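## Task

Remove the incorrect cartridge from the sealant gun and put in the one marked with a broad green band instead. Its front end must sit fully forward in the cup of the gun's front ring, with the nozzle sticking out through that ring. The plunger rod can normally be drawn back only while the little thumb plate on it, just behind the handle, is held pushed toward the gun's front. At the end the plunger disc must rest against the rear of the newly loaded cartridge; the trigger is functional. Both the loaded gun and the removed cartridge must end up lying still on the table, neither one leaning on the other or on anything else. Then state that you are done.

## Robot and tools

Robot: two arms, left_arm and right_arm, each ending in a two-finger gripper. A camera stand is fixed behind them. Cameras: cam_high and cam_low (896x504), cam_left_wrist and cam_right_wrist (672x504, fisheye).

Frames. Scene frame: origin at table-top height, halfway between the arms' nominal bases; +x points out over the table, +z up, left_arm sits on the +y side (arm names do not match image left/right). Calibrated bases: left_arm at (+0.029, +0.347, +0.003) m, quat_wxyz (+1.000, 0, 0, +0.012); right_arm at (+0.047, -0.286, +0.021) m, quat_wxyz (+1.000, 0, 0, -0.025). Each arm reports its hand pose, velocities and targets in its own base frame; offsets use that arm's base axes, and rotations turn about the Hand target's position. The fingers point along the gripper's +z and open along its y. end_effector_position is the spot between the pads, roughly 1 cm short of the fingertips. Reported poses can be wrong by a few cm, worse at long reach.

Row layout (shared by execute_actions and move): one flat list of 14 numbers, each in [-1, 1], always including both arms: dx, dy, dz, rx, ry, rz, opening for left_arm, then the same seven for right_arm. The six pose numbers are an offset, not a pose: measured from that arm's Hand target as it stood when the action or move began, in the arm's base axes. 1.0 equals 0.6 m for dx/dy/dz and 180 degrees for rotation; rx, ry, rz form a single rotation vector. A translation longer than 1.0 may be scaled down along its direction. Opening is absolute: +1 fully open (0.094 m), -1 shut. Six zeros mean no new pose for that arm, but the opening is always a live command, so resend the current one to keep a grip (0 means half open).

execute_actions(actions, cameras): actions is a list of actions; each action is a table of up to 15 rows, one per 1/30 s step; a short table repeats its final row to step 15. Every row in an action counts from that action's start, not from the row before; each new action starts from the then-current Hand target, so repeating an offset moves further. Images appear only for an empty actions list or when cameras names them (["all"], names, or []). An empty list also returns the full state, including scene number.

move(target, speed, blend, opening_speed, grip_force, blocking, cameras): drives each gripper in a straight line toward its offset target. target is one 14-number row or a list of up to 15 rows; every row is an offset from the same starting Hand targets. speed in m/s, 0.002 to 2.9, default 0.25 (turns at twice that in rad/s); one value or one per target. blend in m rounds corners in a list; 0 stops at each. opening_speed: opening change per second on the -1..+1 scale, at least 0.2. grip_force: per-pad newtons, 10 to 50, one value or one per arm; it persists, and below 50 closing is slow. blocking=false returns after about 0.5 s while motion continues. Paths do not avoid obstacles or the other arm; everything stops after 10 s. Fast moves lag and stray more; avoid paths passing near an arm's own base (the elbow can whip round). The result adds a move: line: done (resting within 10 mm and 2 degrees), off_target, moving, held, or fault, plus limits=paced (pose clipped) or limits=held (steps withheld).

wait(seconds 0-3600) runs the scene without new commands; stop brakes a running move; zoom_image(camera, region [x0, y0, x1, y1] in pixels, at most 504x504) enlarges part of that camera's newest image; finished_scene(scene 1 or 2) ends the scene irreversibly.

Control behaviour: each step, the commanded orientation is clipped to 40 degrees from the measured one. Grippers often stop short of or below target and tilt, especially far out; check position and tilt after each move and correct by sending the remaining gap as an offset. Tiny moves may not happen or go sideways. To end a push against something, command a target back past the gripper. Hand target is your last clipped command; Tool commands shows gripper commands.

Gripping: grip_measured uses the opening scale. Empty it reads up to about 2.5 mm wide; squeezing a hard part it reads up to about 3 mm narrower (less on round or small parts). Force grows roughly 1 N per 0.001 below first contact, then jumps to the force limit near 20 N. Close slowly on fragile items; release by commanding well above grip_measured.

Readings: Joint positions end with finger opening in m. Joint ranges (rad): waist -2.618..3.054, shoulder 0..3.142, elbow 0..3.142 (straight 2.901), wrist pitch -1.571..1.571, wrist yaw -1.571..1.571, wrist roll -2.094..2.094. Joint torques are noisy, offset, nonzero in free air; joints 1-3 wrap at ±28 N m. Joint velocities may read within noise.

Avoid: dropping or flinging parts, slamming into heavy or fixed things, letting anything leave the table, arms or grippers colliding or one gripper closing on the other's fingers (the clearance check does not cover grippers or wrist cameras), strain on camera cables, and arm fault stops. Loose objects may be nudged by outside pushes. Motors heat when holding loads, stretched out or pushing unreachably: MOTOR HOT at 75 °C, the arm folds and idles at 90 °C, collapses at 100 °C. Between calls the robot holds its last command and running moves continue.

Each tool is called after "Request:" in YAML: its name, and indented under it one key for each argument.

## Session

Request:
execute_actions:
  actions: []

Scene clock: 0.00 s.
left_arm: end_effector_position=(+0.3633, -0.1112, +0.1401) grip_measured=+1.000 end_effector_quat_wxyz=(+0.597, +0.243, +0.747, -0.163) | right_arm: end_effector_position=(+0.4085, +0.0424, +0.0840) grip_measured=+1.000 end_effector_quat_wxyz=(+0.472, -0.268, +0.836, -0.078)
Joint positions: left_arm=[-0.083 1.367 0.378 0.722 0.483 0.175 0.094] | right_arm=[0.08 1.519 0.599 0.345 -0.056 -0.509 0.094]
Joint velocities: within noise
Joint torques (N m): no reading
Motor temperatures (°C): left_arm=[31 30 34 31 27 30 28] | right_arm=[33 34 33 32 28 28 32]
Heat: left arm: 34 °C; right arm: 34 °C.
Hand target: left_arm +0.3655, -0.1114, +0.1458; +0.603, +0.244, +0.742, -0.161 | right_arm +0.4118, +0.0427, +0.0908; +0.480, -0.267, +0.832, -0.080
Tool commands: left_gripper/opening=+1.0 right_gripper/opening=+1.0

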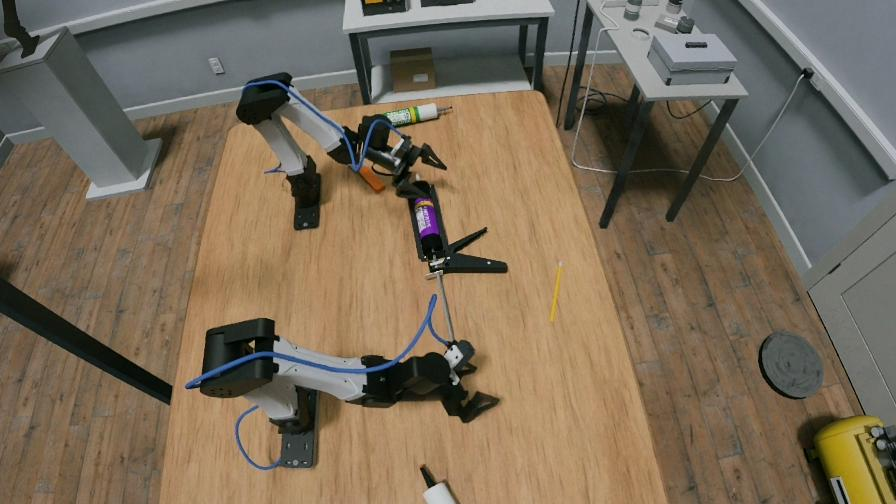

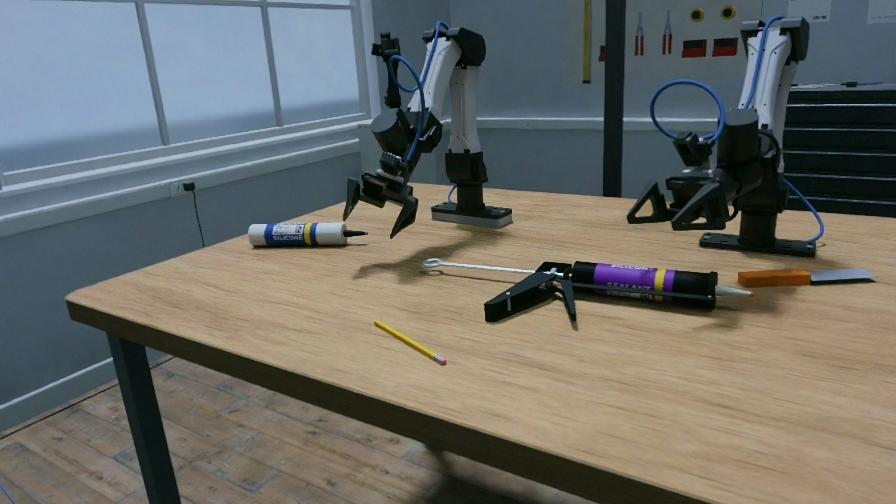

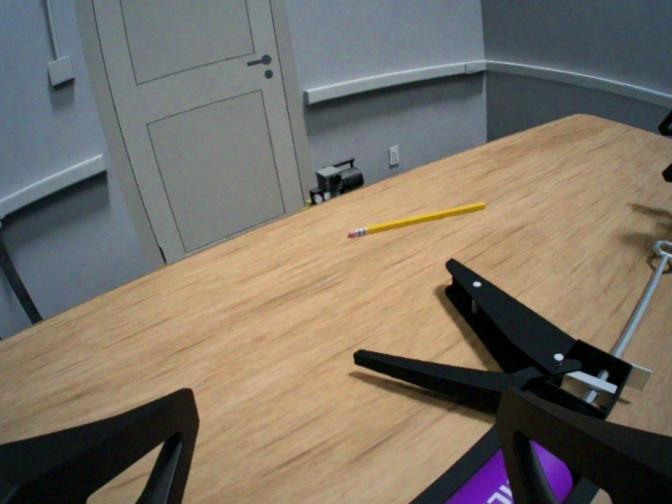

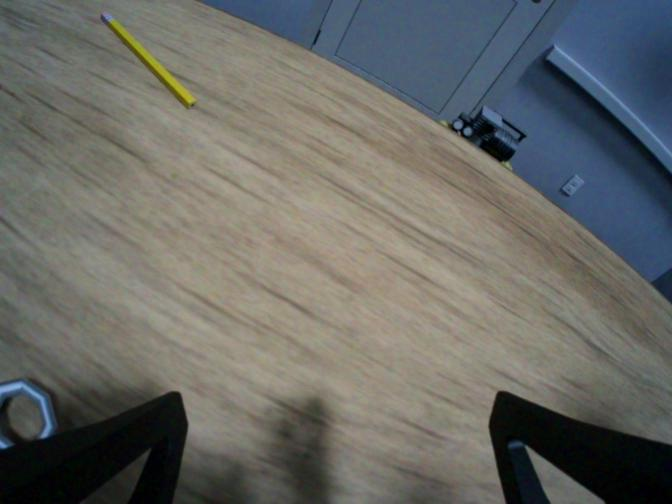

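Request:
zoom_image:
  camera: "cam_high"
  region: [340, 90, 600, 350]

Request:
zoom_image:
  camera: "cam_low"
  region: [410, 230, 780, 340]

Request:
zoom_image:
  camera: "cam_high"
  region: [350, 90, 470, 210]

Scaled by 1.938 from the camera's image (finer frame: 1280x720).

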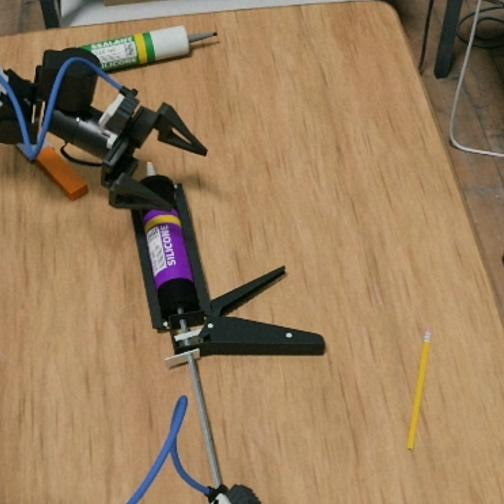

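Scaled by 1.362 from the camera's image (finer frame: 1280x720).

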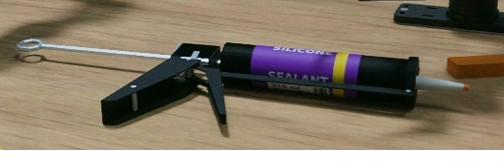

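Scaled by 4.200 from the camera's image (finer frame: 1280x720).

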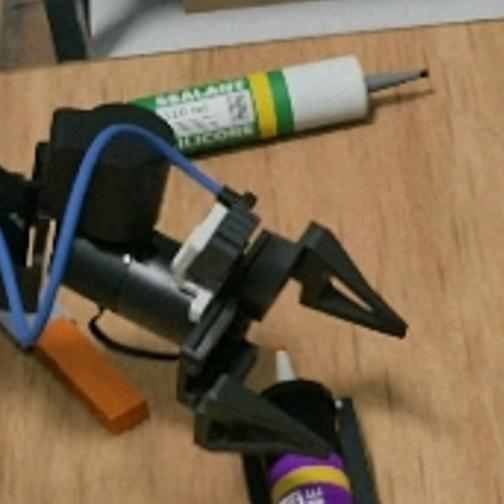

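Request:
move:
  target: [-0.026,-0.064,0.34,0.383,0.222,-0.25,1,-0.27,-0.07,0.35,0,0,0,1]
  speed: 0.5
  cameras: ["all"]

Scene clock: 16.37 s.
left_arm: end_effector_position=(+0.3479, -0.1481, +0.3487) grip_measured=+1.000 end_effector_quat_wxyz=(+0.272, +0.667, +0.688, +0.092) | right_arm: end_effector_position=(+0.2494, -0.0010, +0.2933) grip_measured=+1.000 end_effector_quat_wxyz=(+0.474, -0.259, +0.837, -0.081)
Joint positions: left_arm=[-0.389 1.754 2.325 -1.56 0.029 1.142 0.094] | right_arm=[-0.191 0.763 1.074 -0.901 -0.27 -0.647 0.094]
Joint torques (N m): left_arm=[-0.51 -4.71 6.68 1.38 -0.1 0.1] | right_arm=[-0.84 0.16 8.69 1.58 -0.29 -0.03]
Heat: left arm: 35 °C; right arm: 35 °C.
Hand target: left_arm +0.3498, -0.1498, +0.3498; +0.000, +0.707, +0.707, -0.001 | right_arm +0.2498, +0.0007, +0.3009; +0.480, -0.267, +0.832, -0.080
Off the commanded pose: left_arm 0.003 m, 33 deg | right_arm 0.008 m, 1 deg.
joint sent to its limit (left arm) — joint 4 (wrist pitch), lower limit. The joint targets are off in orientation, not in position.
move: off_target (left_arm)

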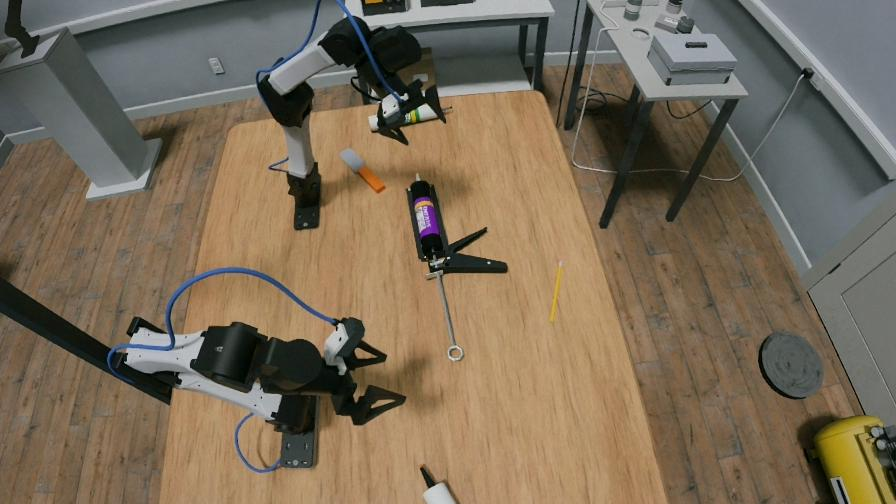

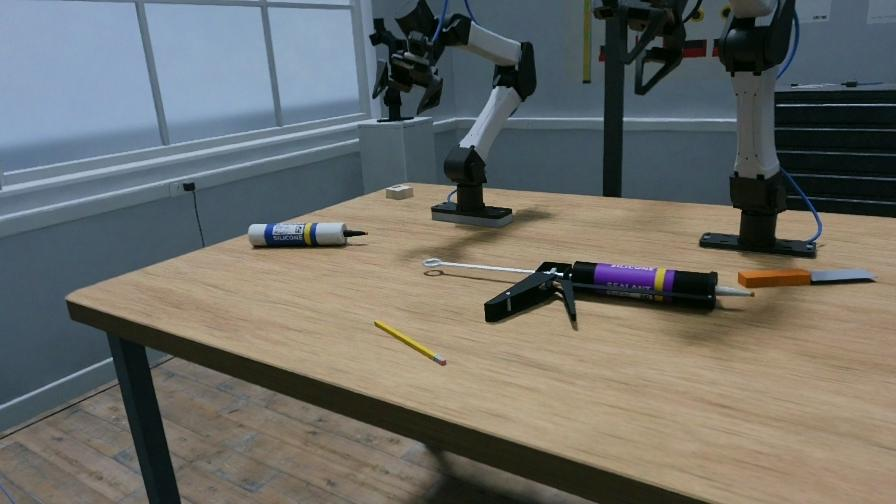

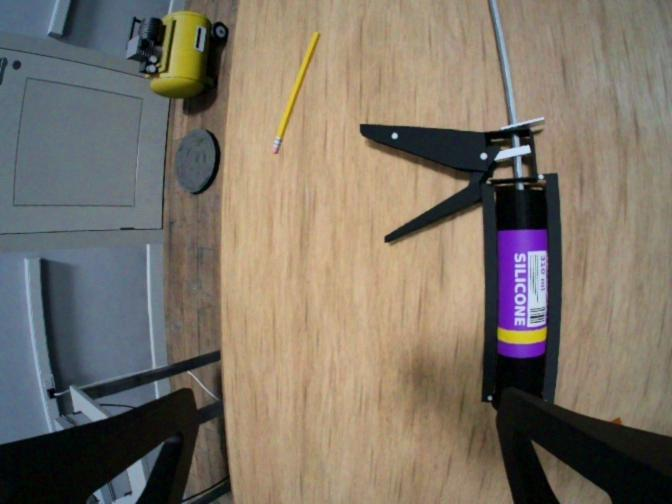

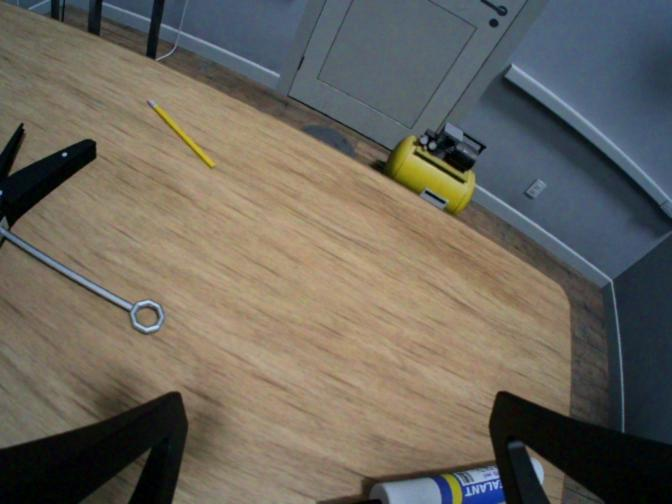

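Request:
zoom_image:
  camera: "cam_left_wrist"
  region: [420, 90, 620, 260]

Request:
zoom_image:
  camera: "cam_left_wrist"
  region: [420, 260, 620, 430]

Request:
zoom_image:
  camera: "cam_low"
  region: [480, 240, 780, 340]

Request:
zoom_image:
  camera: "cam_high"
  region: [370, 160, 520, 370]

Scaled by 2.520 from the camera's image (finer frame: 960x720).

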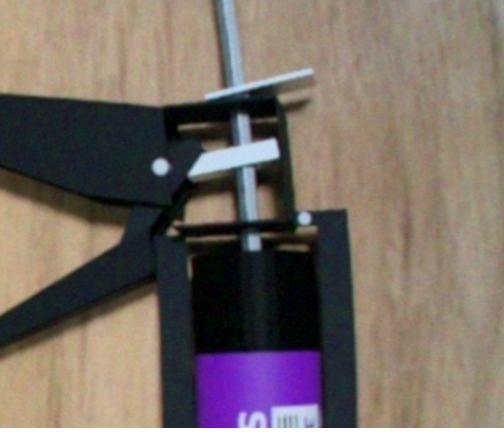

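Scaled by 2.520 from the camera's image (finer frame: 960x720).

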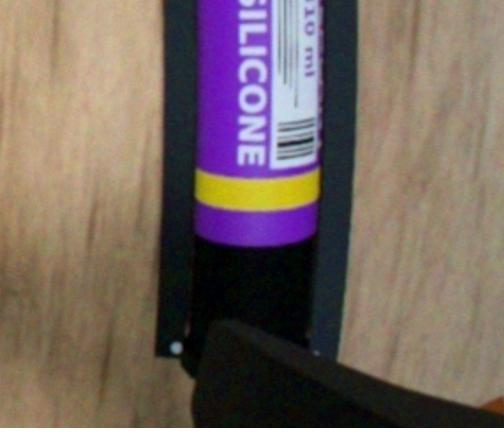

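Scaled by 1.680 from the camera's image (finer frame: 1280x720).

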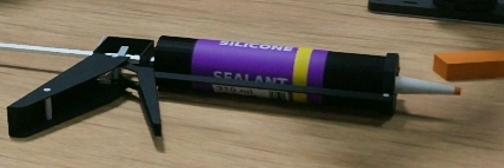

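Scaled by 2.400 from the camera's image (finer frame: 1280x720).

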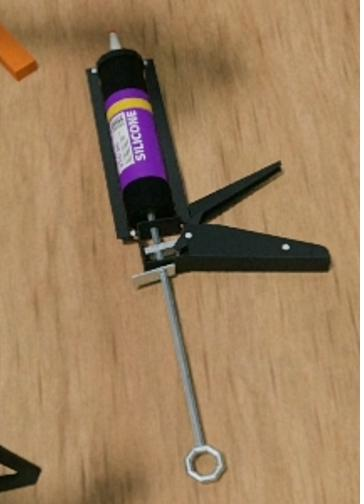

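Request:
move:
  target: [-0.025,-0.35,-0.333,0,0,0.041,-1,0.1,0.05,-0.15,0.284,0.25,-0.57,1]
  speed: 0.5
  cameras: ["all"]

Request:
zoom_image:
  camera: "cam_left_wrist"
  region: [130, 60, 530, 360]

Scene clock: 56.83 s.
left_arm: end_effector_position=(+0.3363, -0.3537, +0.1537) grip_measured=-0.989 end_effector_quat_wxyz=(+0.093, +0.661, +0.745, +0.000) | right_arm: end_effector_position=(+0.3075, +0.0302, +0.2099) grip_measured=+1.000 end_effector_quat_wxyz=(+0.044, +0.623, +0.781, +0.033)
Joint positions: left_arm=[-0.817 2.382 2.559 -1.561 -0.017 0.636 0] | right_arm=[0.106 1.656 1.738 -1.543 0.015 1.452 0.094]
Joint torques (N m): left_arm=[-0.2 -8.92 7.75 0.68 0.16 -0.17] | right_arm=[-0.79 -4.63 8.13 0.3 -0.04 0.24]
Motor temperatures (°C): left_arm=[31 32 37 33 27 30 28] | right_arm=[33 34 38 35 28 28 32]
Heat: left arm: 37 °C; right arm: 38 °C.
Hand target: left_arm +0.3349, -0.3597, +0.1498; +0.000, +0.660, +0.751, -0.001 | right_arm +0.3098, +0.0308, +0.2109; +0.000, +0.632, +0.775, +0.000
Off the commanded pose: left_arm 0.007 m, 11 deg | right_arm 0.003 m, 7 deg.
joint sent to its limit (left arm) — joint 4 (wrist pitch), lower limit. The joint targets are off in orientation, not in position.
joint sent to its limit (right arm) — joint 4 (wrist pitch), lower limit. The joint targets are off in orientation, not in position.
move: off_target (left_arm, right_arm)

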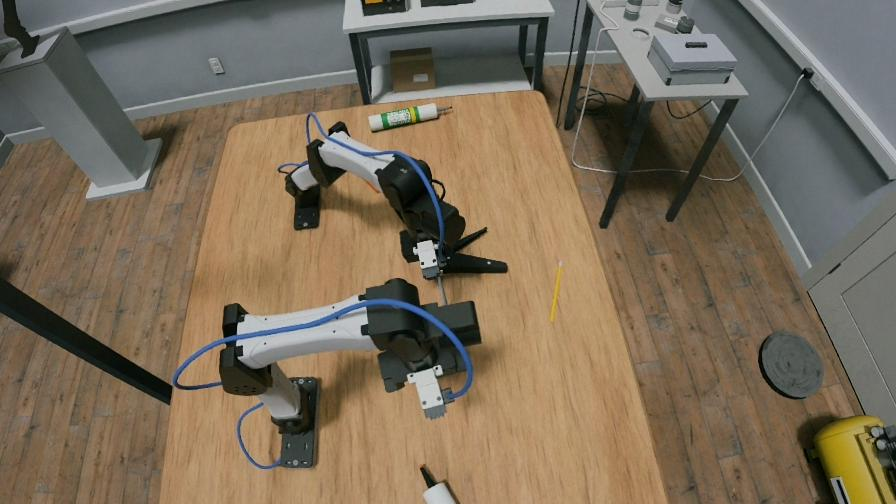

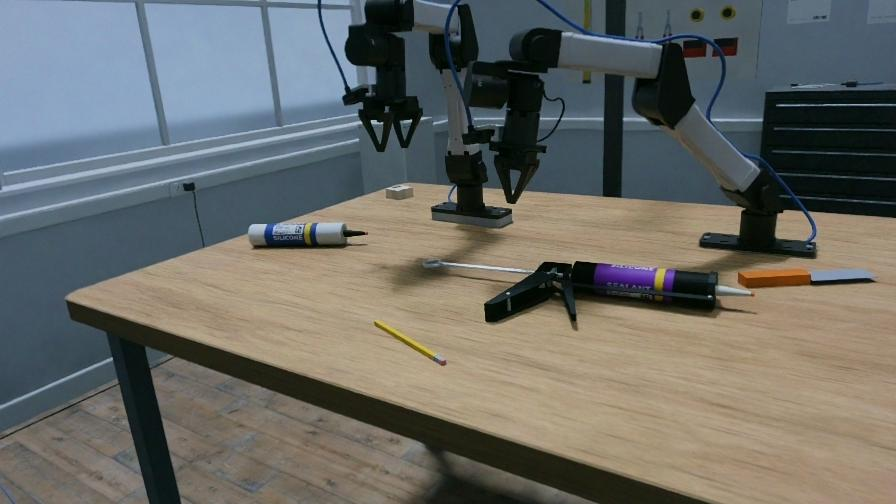

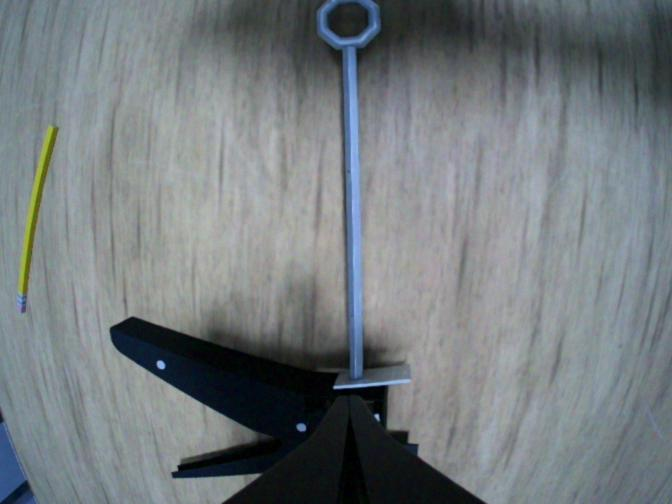

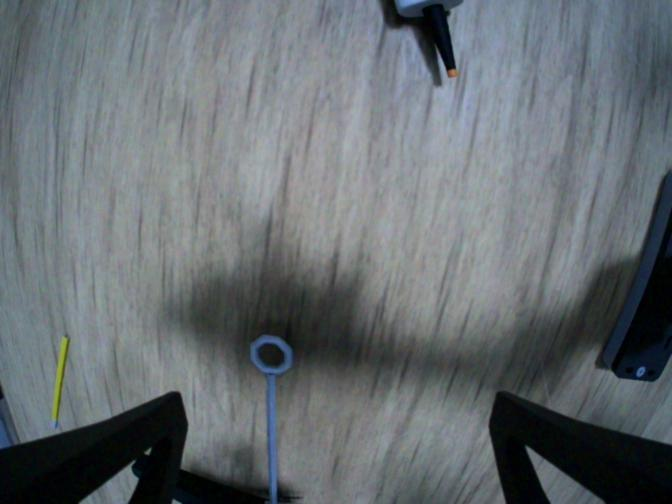

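Scaled by 1.260 from the camera's image (finer frame: 960x720).

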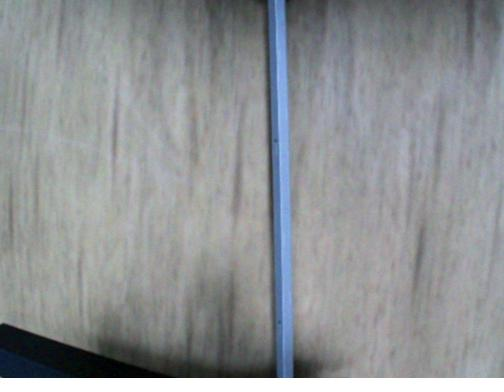

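Request:
move:
  target:
    - [-0.028,0.017,-0.05,0,0,0.5,-1,0,0,0,0,0,0,1]
    - [-0.028,0.017,-0.08,0,0,0.5,-1,0.095,0.232,-0.2,0,0,0,1]
  speed: 0.4
  cameras: ["all"]

Scene clock: 72.63 s.
left_arm: end_effector_position=(+0.3211, -0.3512, +0.1158) grip_measured=-0.989 end_effector_quat_wxyz=(+0.027, -0.056, +0.998, -0.023) | right_arm: end_effector_position=(+0.3612, +0.1644, +0.0937) grip_measured=+1.000 end_effector_quat_wxyz=(+0.000, +0.628, +0.778, -0.004)
Joint positions: left_arm=[-0.835 2.417 2.477 -1.562 -0.012 -0.946 0] | right_arm=[0.429 2.071 1.817 -1.324 0.004 1.787 0.094]
Joint torques (N m): left_arm=[0.44 -9.13 4.82 0.44 0.04 -0.16] | right_arm=[0.28 -7.39 8.18 0.25 0.01 0.23]
Heat: left arm: 37 °C; right arm: 38 °C.
Hand target: left_arm +0.3180, -0.3496, +0.1019; +0.001, -0.065, +0.998, -0.001 | right_arm +0.3667, +0.1700, +0.0907; +0.000, +0.632, +0.775, +0.000
Off the commanded pose: left_arm 0.014 m, 4 deg | right_arm 0.008 m, 1 deg.
joint sent to its limit (left arm) — joint 4 (wrist pitch), lower limit. The joint targets still meet the commanded pose.
move: off_target (left_arm)

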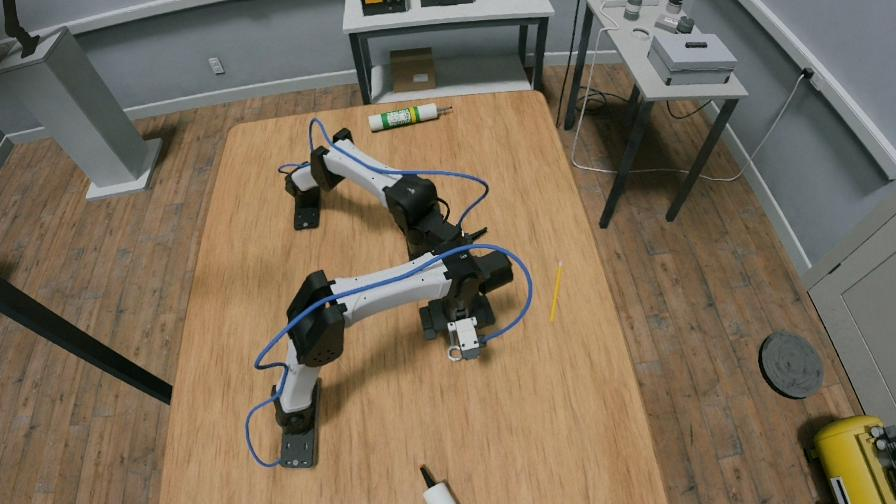

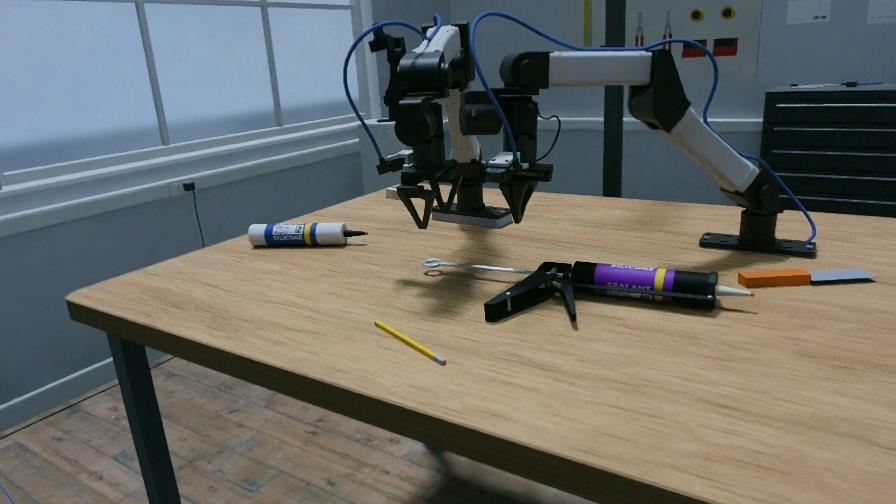

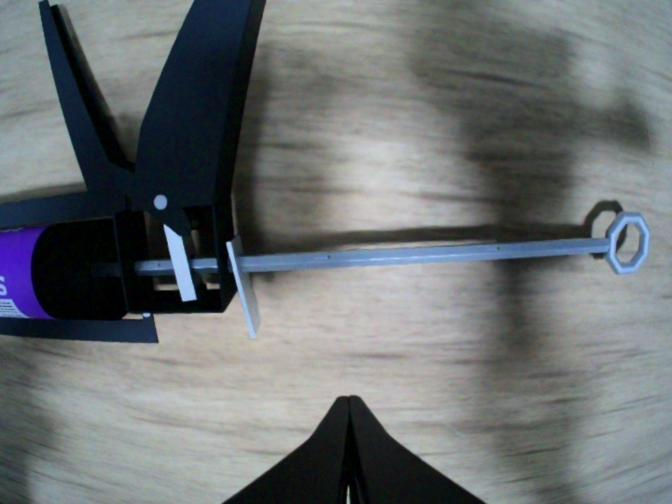

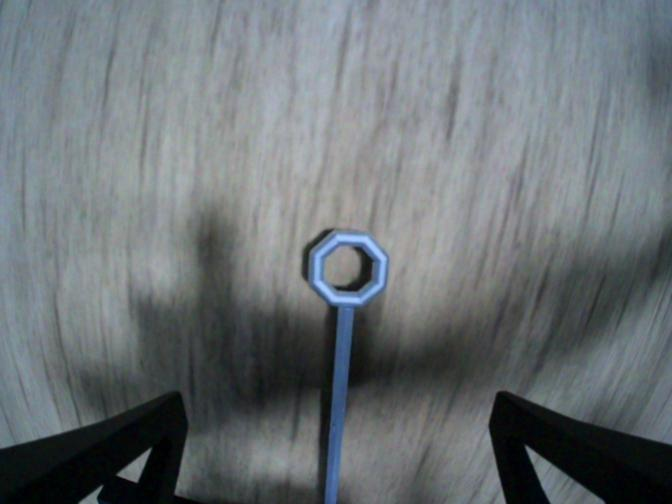

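Request:
move:
  target: [-0.022,0.010,-0.135,0,0,0,-1,-0.0145,0.018,-0.151,0,0,0,1]
  speed: 0.2
  cameras: ["cam_left_wrist","cam_right_wrist","cam_low"]

Request:
zoom_image:
  camera: "cam_left_wrist"
  region: [0, 130, 400, 430]

Scene clock: 81.67 s.
left_arm: end_effector_position=(+0.3084, -0.3377, +0.0251) grip_measured=-0.989 end_effector_quat_wxyz=(-0.011, -0.060, +0.998, +0.022) | right_arm: end_effector_position=(+0.3531, +0.1651, +0.0654) grip_measured=+1.000 end_effector_quat_wxyz=(-0.006, +0.627, +0.778, -0.017)
Joint positions: left_arm=[-0.835 2.417 2.114 -1.317 -0.01 -0.954 0] | right_arm=[0.439 2.078 1.715 -1.244 0.004 1.796 0.094]
Joint torques (N m): left_arm=[-0.35 -15.38 4.83 0.47 0.02 -0.16] | right_arm=[-0.57 -9.73 8.08 -0.03 0.05 0.08]
Motor temperatures (°C): left_arm=[31 37 38 32 27 30 28] | right_arm=[33 36 38 33 28 28 32]
Heat: left arm: 38 °C; right arm: 38 °C.
Hand target: left_arm +0.3086, -0.3454, +0.0446; +0.003, -0.065, +0.998, -0.004 (not the last commanded pose) | right_arm +0.3570, +0.1655, +0.0741; -0.002, +0.628, +0.778, -0.009 (not the last commanded pose)
Off the commanded pose: left_arm 0.008 m, 3 deg | right_arm 0.067 m, 2 deg.
move: held (right_arm; a check stopped the path), off_target (left_arm; braked when a check withheld steps of right_arm); limits=held
pose unreachable (right arm): on one or more control steps of this call, first in action 0 (counted from 0), this arm could not follow its commanded pose, so it was not sent that pose on those steps. It may still have moved: this result reports where it is.
cause: moving toward the commanded pose would bring a part of the arm too close to another arm (this arm's wrist (the part past joint 4) and the left arm's wrist (the part past joint 4), 26 mm apart when this arm was first held).
Images, in order (width x height): cam_low 896x504, cam_left_wrist 672x504, cam_right_wrist 672x504.

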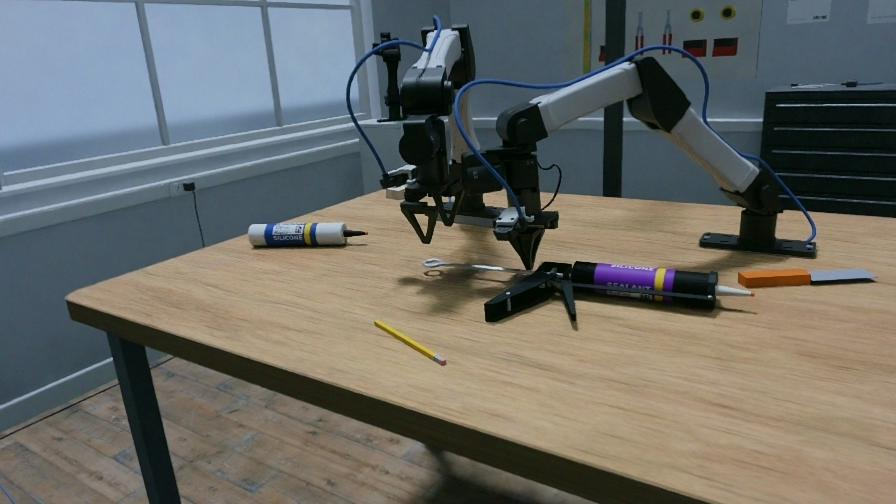

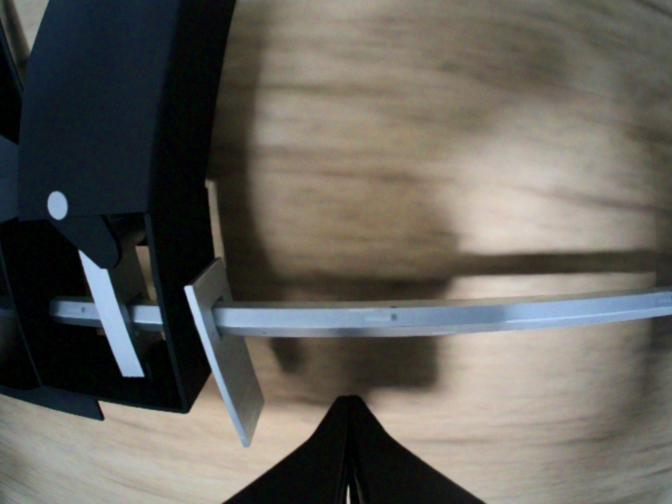

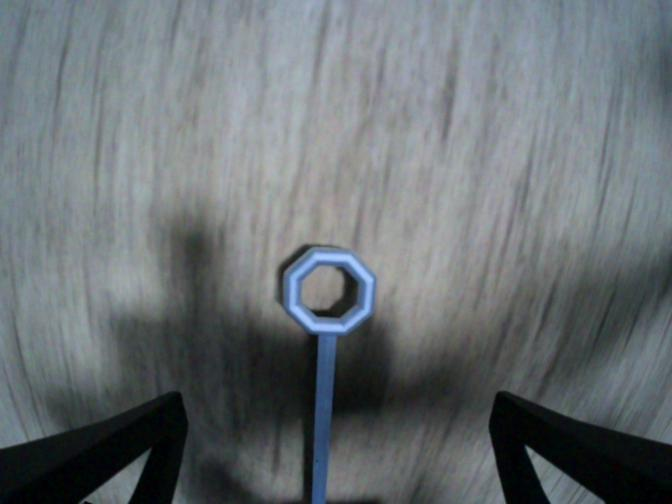

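Scaled by 1.260 from the camera's image (finer frame: 960x720).

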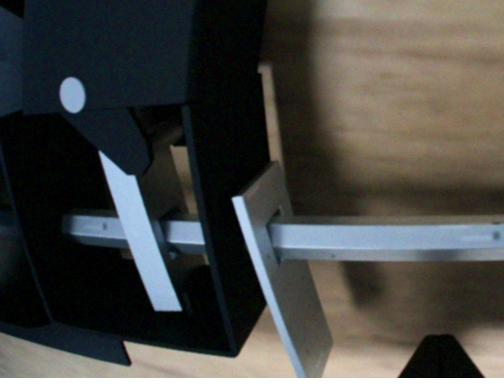

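Request:
move:
  target: [-0.006,0.062,-0.024,0,0,0,-1,0,0,0,0.109,0.022,0,1]
  speed: 0.1
  cameras: ["cam_left_wrist","cam_right_wrist"]

Scene clock: 88.37 s.
left_arm: end_effector_position=(+0.3002, -0.3194, +0.0190) grip_measured=-0.989 end_effector_quat_wxyz=(-0.005, -0.061, +0.998, -0.005) | right_arm: end_effector_position=(+0.3526, +0.1640, +0.0594) grip_measured=+1.000 end_effector_quat_wxyz=(-0.145, +0.624, +0.764, +0.076)
Joint positions: left_arm=[-0.811 2.272 1.84 -1.137 0.015 -0.932 0] | right_arm=[0.291 2.07 1.64 -1.18 -0.327 1.654 0.094]
Joint torques (N m): left_arm=[2.25 -13.46 4.23 0.27 -0.19 0.1] | right_arm=[-0.62 -12.31 5.38 0.23 -0.3 -0.06]
Heat: left arm: 41 °C; right arm: 38 °C.
Hand target: left_arm +0.3050, -0.3080, +0.0303; +0.003, -0.065, +0.998, -0.004 | right_arm +0.3570, +0.1655, +0.0741; -0.136, +0.618, +0.768, +0.102
Off the commanded pose: left_arm 0.017 m, 1 deg | right_arm 0.015 m, 3 deg.
move: off_target (left_arm, right_arm)

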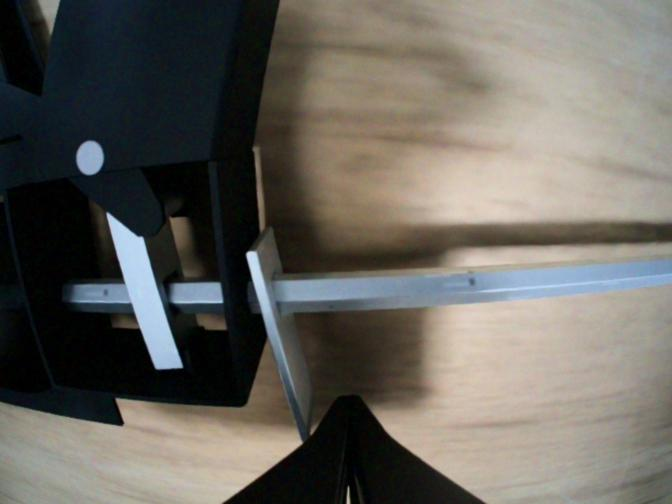

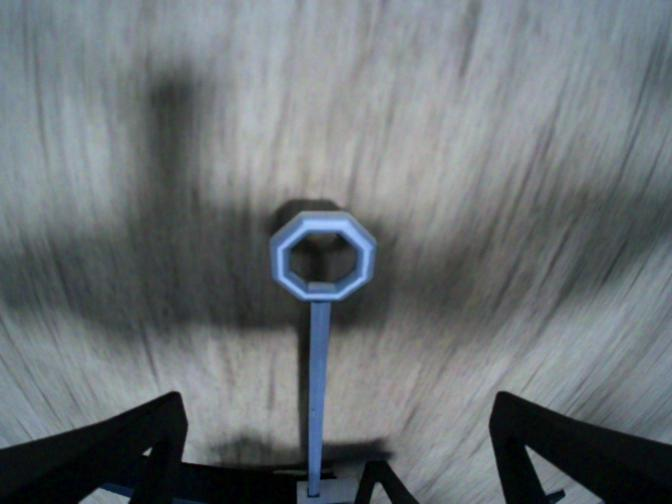

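Request:
move:
  target:
    - [0.012,-0.012,0.0,0,0,0,-1,0,0.024,-0.045,0,0,0,1]
    - [0.012,0.0,0.0,0,0,0,-1,0,0.024,-0.095,0,0,0,1]
  speed: 0.1
  cameras: ["cam_left_wrist","cam_right_wrist","cam_low"]

Scene clock: 92.67 s.
left_arm: end_effector_position=(+0.3067, -0.3180, +0.0254) grip_measured=-0.989 end_effector_quat_wxyz=(-0.002, -0.062, +0.998, -0.009) | right_arm: end_effector_position=(+0.3582, +0.1764, +0.0274) grip_measured=+1.000 end_effector_quat_wxyz=(-0.127, +0.614, +0.772, +0.106)
Joint positions: left_arm=[-0.798 2.272 1.866 -1.153 0.015 -0.922 0] | right_arm=[0.316 2.07 1.509 -0.97 -0.33 1.666 0.094]
Joint torques (N m): left_arm=[2.1 -11.79 5.07 0.29 -0.22 0.09] | right_arm=[0.34 -6.98 5.19 0.38 -0.27 0.26]
Motor temperatures (°C): left_arm=[31 43 38 32 27 30 28] | right_arm=[33 39 38 33 28 28 32]
Heat: left arm: 43 °C; right arm: 39 °C.
Hand target: left_arm +0.3122, -0.3081, +0.0303; +0.003, -0.065, +0.998, -0.004 | right_arm +0.3569, +0.1799, +0.0171; -0.136, +0.618, +0.768, +0.102
Off the commanded pose: left_arm 0.012 m, 1 deg | right_arm 0.011 m, 1 deg.
move: off_target (left_arm, right_arm)
Images, in order (width x height): cam_low 896x504, cam_left_wrist 672x504, cam_right_wrist 672x504.

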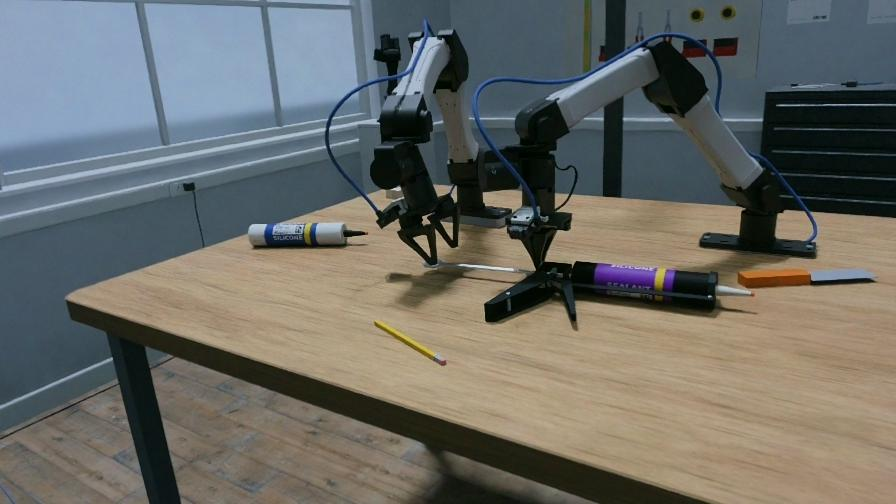

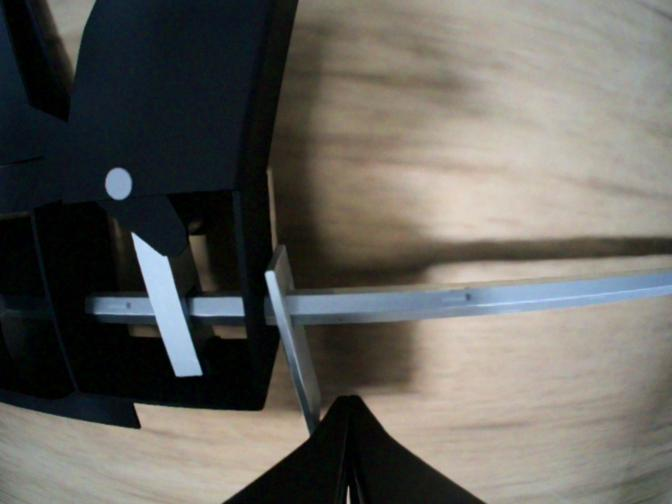

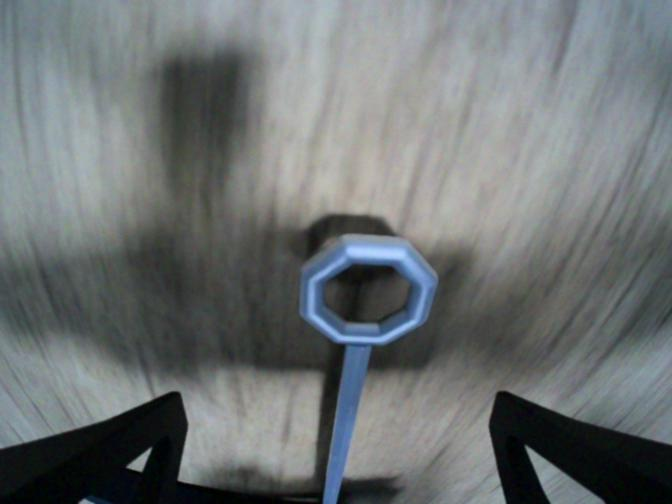

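Request:
move:
  target:
    - [0,0,0,0,0,0,-1,0,0,-0.037,0,0,0,1]
    - [0,0,0,0,0,0,-1,0,0,-0.037,0,0,0,-1]
  speed: 0.1
  cameras: ["cam_left_wrist","cam_right_wrist"]

Scene clock: 96.57 s.
left_arm: end_effector_position=(+0.3083, -0.3181, +0.0254) grip_measured=-0.989 end_effector_quat_wxyz=(-0.001, -0.063, +0.998, -0.011) | right_arm: end_effector_position=(+0.3592, +0.1786, +0.0037) grip_measured=-0.864 end_effector_quat_wxyz=(-0.130, +0.620, +0.766, +0.109)
Joint positions: left_arm=[-0.795 2.272 1.866 -1.148 0.016 -0.921 0] | right_arm=[0.317 2.106 1.462 -0.884 -0.339 1.684 0.006]
Joint torques (N m): left_arm=[1.89 -11.81 5.12 0.26 -0.22 0.1] | right_arm=[0.2 -7.34 5.46 0.34 -0.2 -0.03]
Heat: left arm: 45 °C; right arm: 39 °C.
Hand target: left_arm +0.3122, -0.3081, +0.0303; +0.003, -0.065, +0.998, -0.004 | right_arm +0.3569, +0.1798, -0.0052; -0.136, +0.618, +0.767, +0.102
Off the commanded pose: left_arm 0.012 m, 1 deg | right_arm 0.009 m, 1 deg.
move: done

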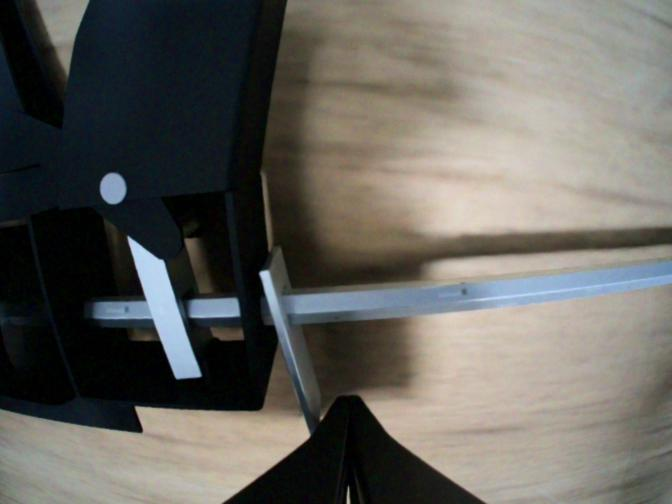

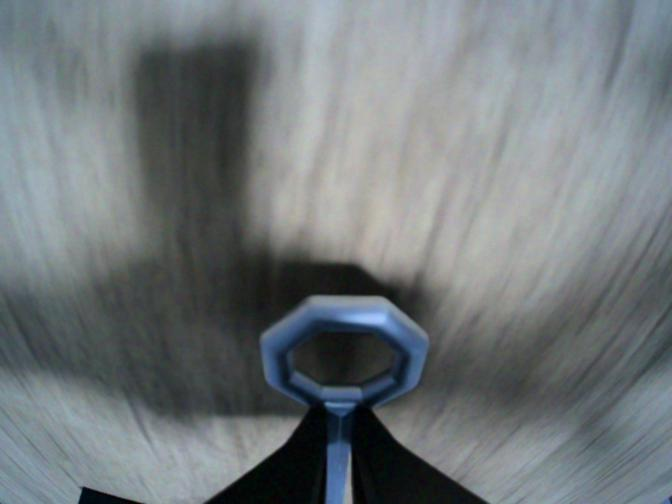

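Request:
move:
  target:
    - [0,0.022,0,0,0,0,-1,0,0,0,0,0,0,-1]
    - [0,0.022,0,0,0,0,-1,0.013,-0.065,0,0,0,0,-1]
  speed: 0.08
  cameras: ["cam_left_wrist","cam_low"]

Scene clock: 100.57 s.
left_arm: end_effector_position=(+0.3127, -0.3290, +0.0248) grip_measured=-0.990 end_effector_quat_wxyz=(+0.002, -0.055, +0.997, -0.053) | right_arm: end_effector_position=(+0.3642, +0.1649, +0.0038) grip_measured=-0.864 end_effector_quat_wxyz=(-0.147, +0.618, +0.762, +0.127)
Joint positions: left_arm=[-0.785 2.25 1.821 -1.06 0.069 -0.897 0] | right_arm=[0.259 2.109 1.455 -0.882 -0.389 1.628 0.006]
Joint torques (N m): left_arm=[2.89 -12.81 4.21 -0.3 -0.68 0.08] | right_arm=[-4.19 -7.77 5.82 -0.07 0.23 -0.51]
Heat: left arm: 46 °C; right arm: 39 °C.
Hand target: left_arm +0.3123, -0.2949, +0.0303; +0.003, -0.065, +0.998, -0.004 | right_arm +0.3647, +0.1409, -0.0051; -0.136, +0.618, +0.768, +0.102
Off the commanded pose: left_arm 0.035 m, 6 deg | right_arm 0.026 m, 3 deg.
move: off_target (left_arm, right_arm)
Images, in order (width x height): cam_low 896x504, cam_left_wrist 672x504.

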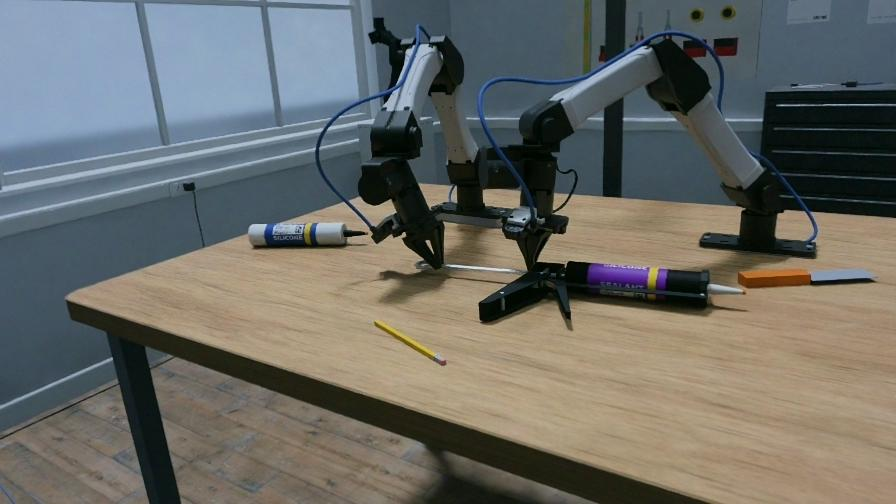

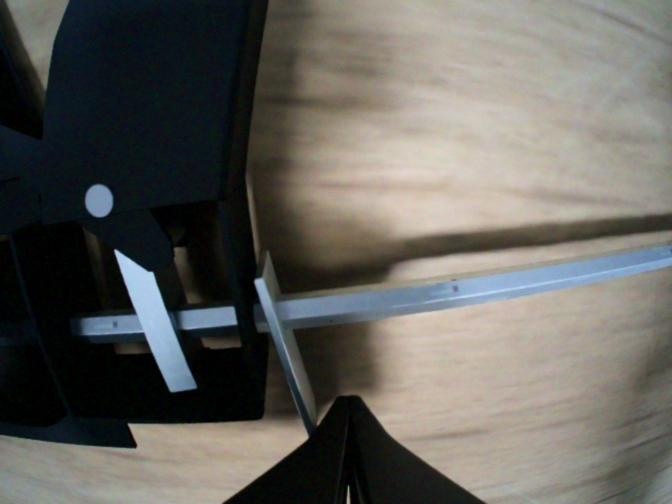

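Request:
move:
  target:
    - [0,0.04,0,0,0,0,-1,-0.006,0.035,0,0,0,0,-1]
  speed: 0.1
  cameras: ["cam_left_wrist"]

Scene clock: 104.27 s.
left_arm: end_effector_position=(+0.3102, -0.3176, +0.0246) grip_measured=-0.990 end_effector_quat_wxyz=(+0.003, -0.044, +0.997, -0.064) | right_arm: end_effector_position=(+0.3595, +0.1757, +0.0025) grip_measured=-0.864 end_effector_quat_wxyz=(-0.151, +0.619, +0.761, +0.122)
Joint positions: left_arm=[-0.764 2.194 1.725 -1.005 0.085 -0.856 0] | right_arm=[0.289 2.113 1.455 -0.879 -0.389 1.66 0.006]
Joint torques (N m): left_arm=[4.82 -12.98 3.58 -0.45 -0.82 0.07] | right_arm=[-1.74 -7.88 6.11 0.1 0.24 -0.25]
Heat: left arm: 47 °C; right arm: 39 °C.
Hand target: left_arm +0.3121, -0.2709, +0.0303; +0.003, -0.065, +0.998, -0.004 | right_arm +0.3611, +0.1618, -0.0052; -0.136, +0.618, +0.767, +0.102
Off the commanded pose: left_arm 0.047 m, 7 deg | right_arm 0.016 m, 3 deg.
move: off_target (left_arm, right_arm)

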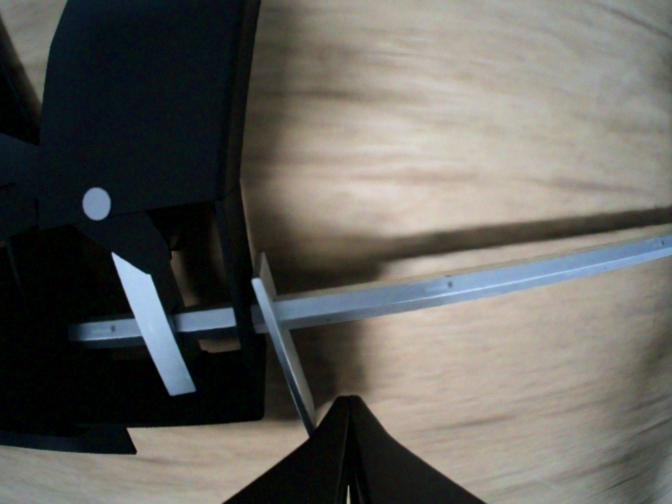

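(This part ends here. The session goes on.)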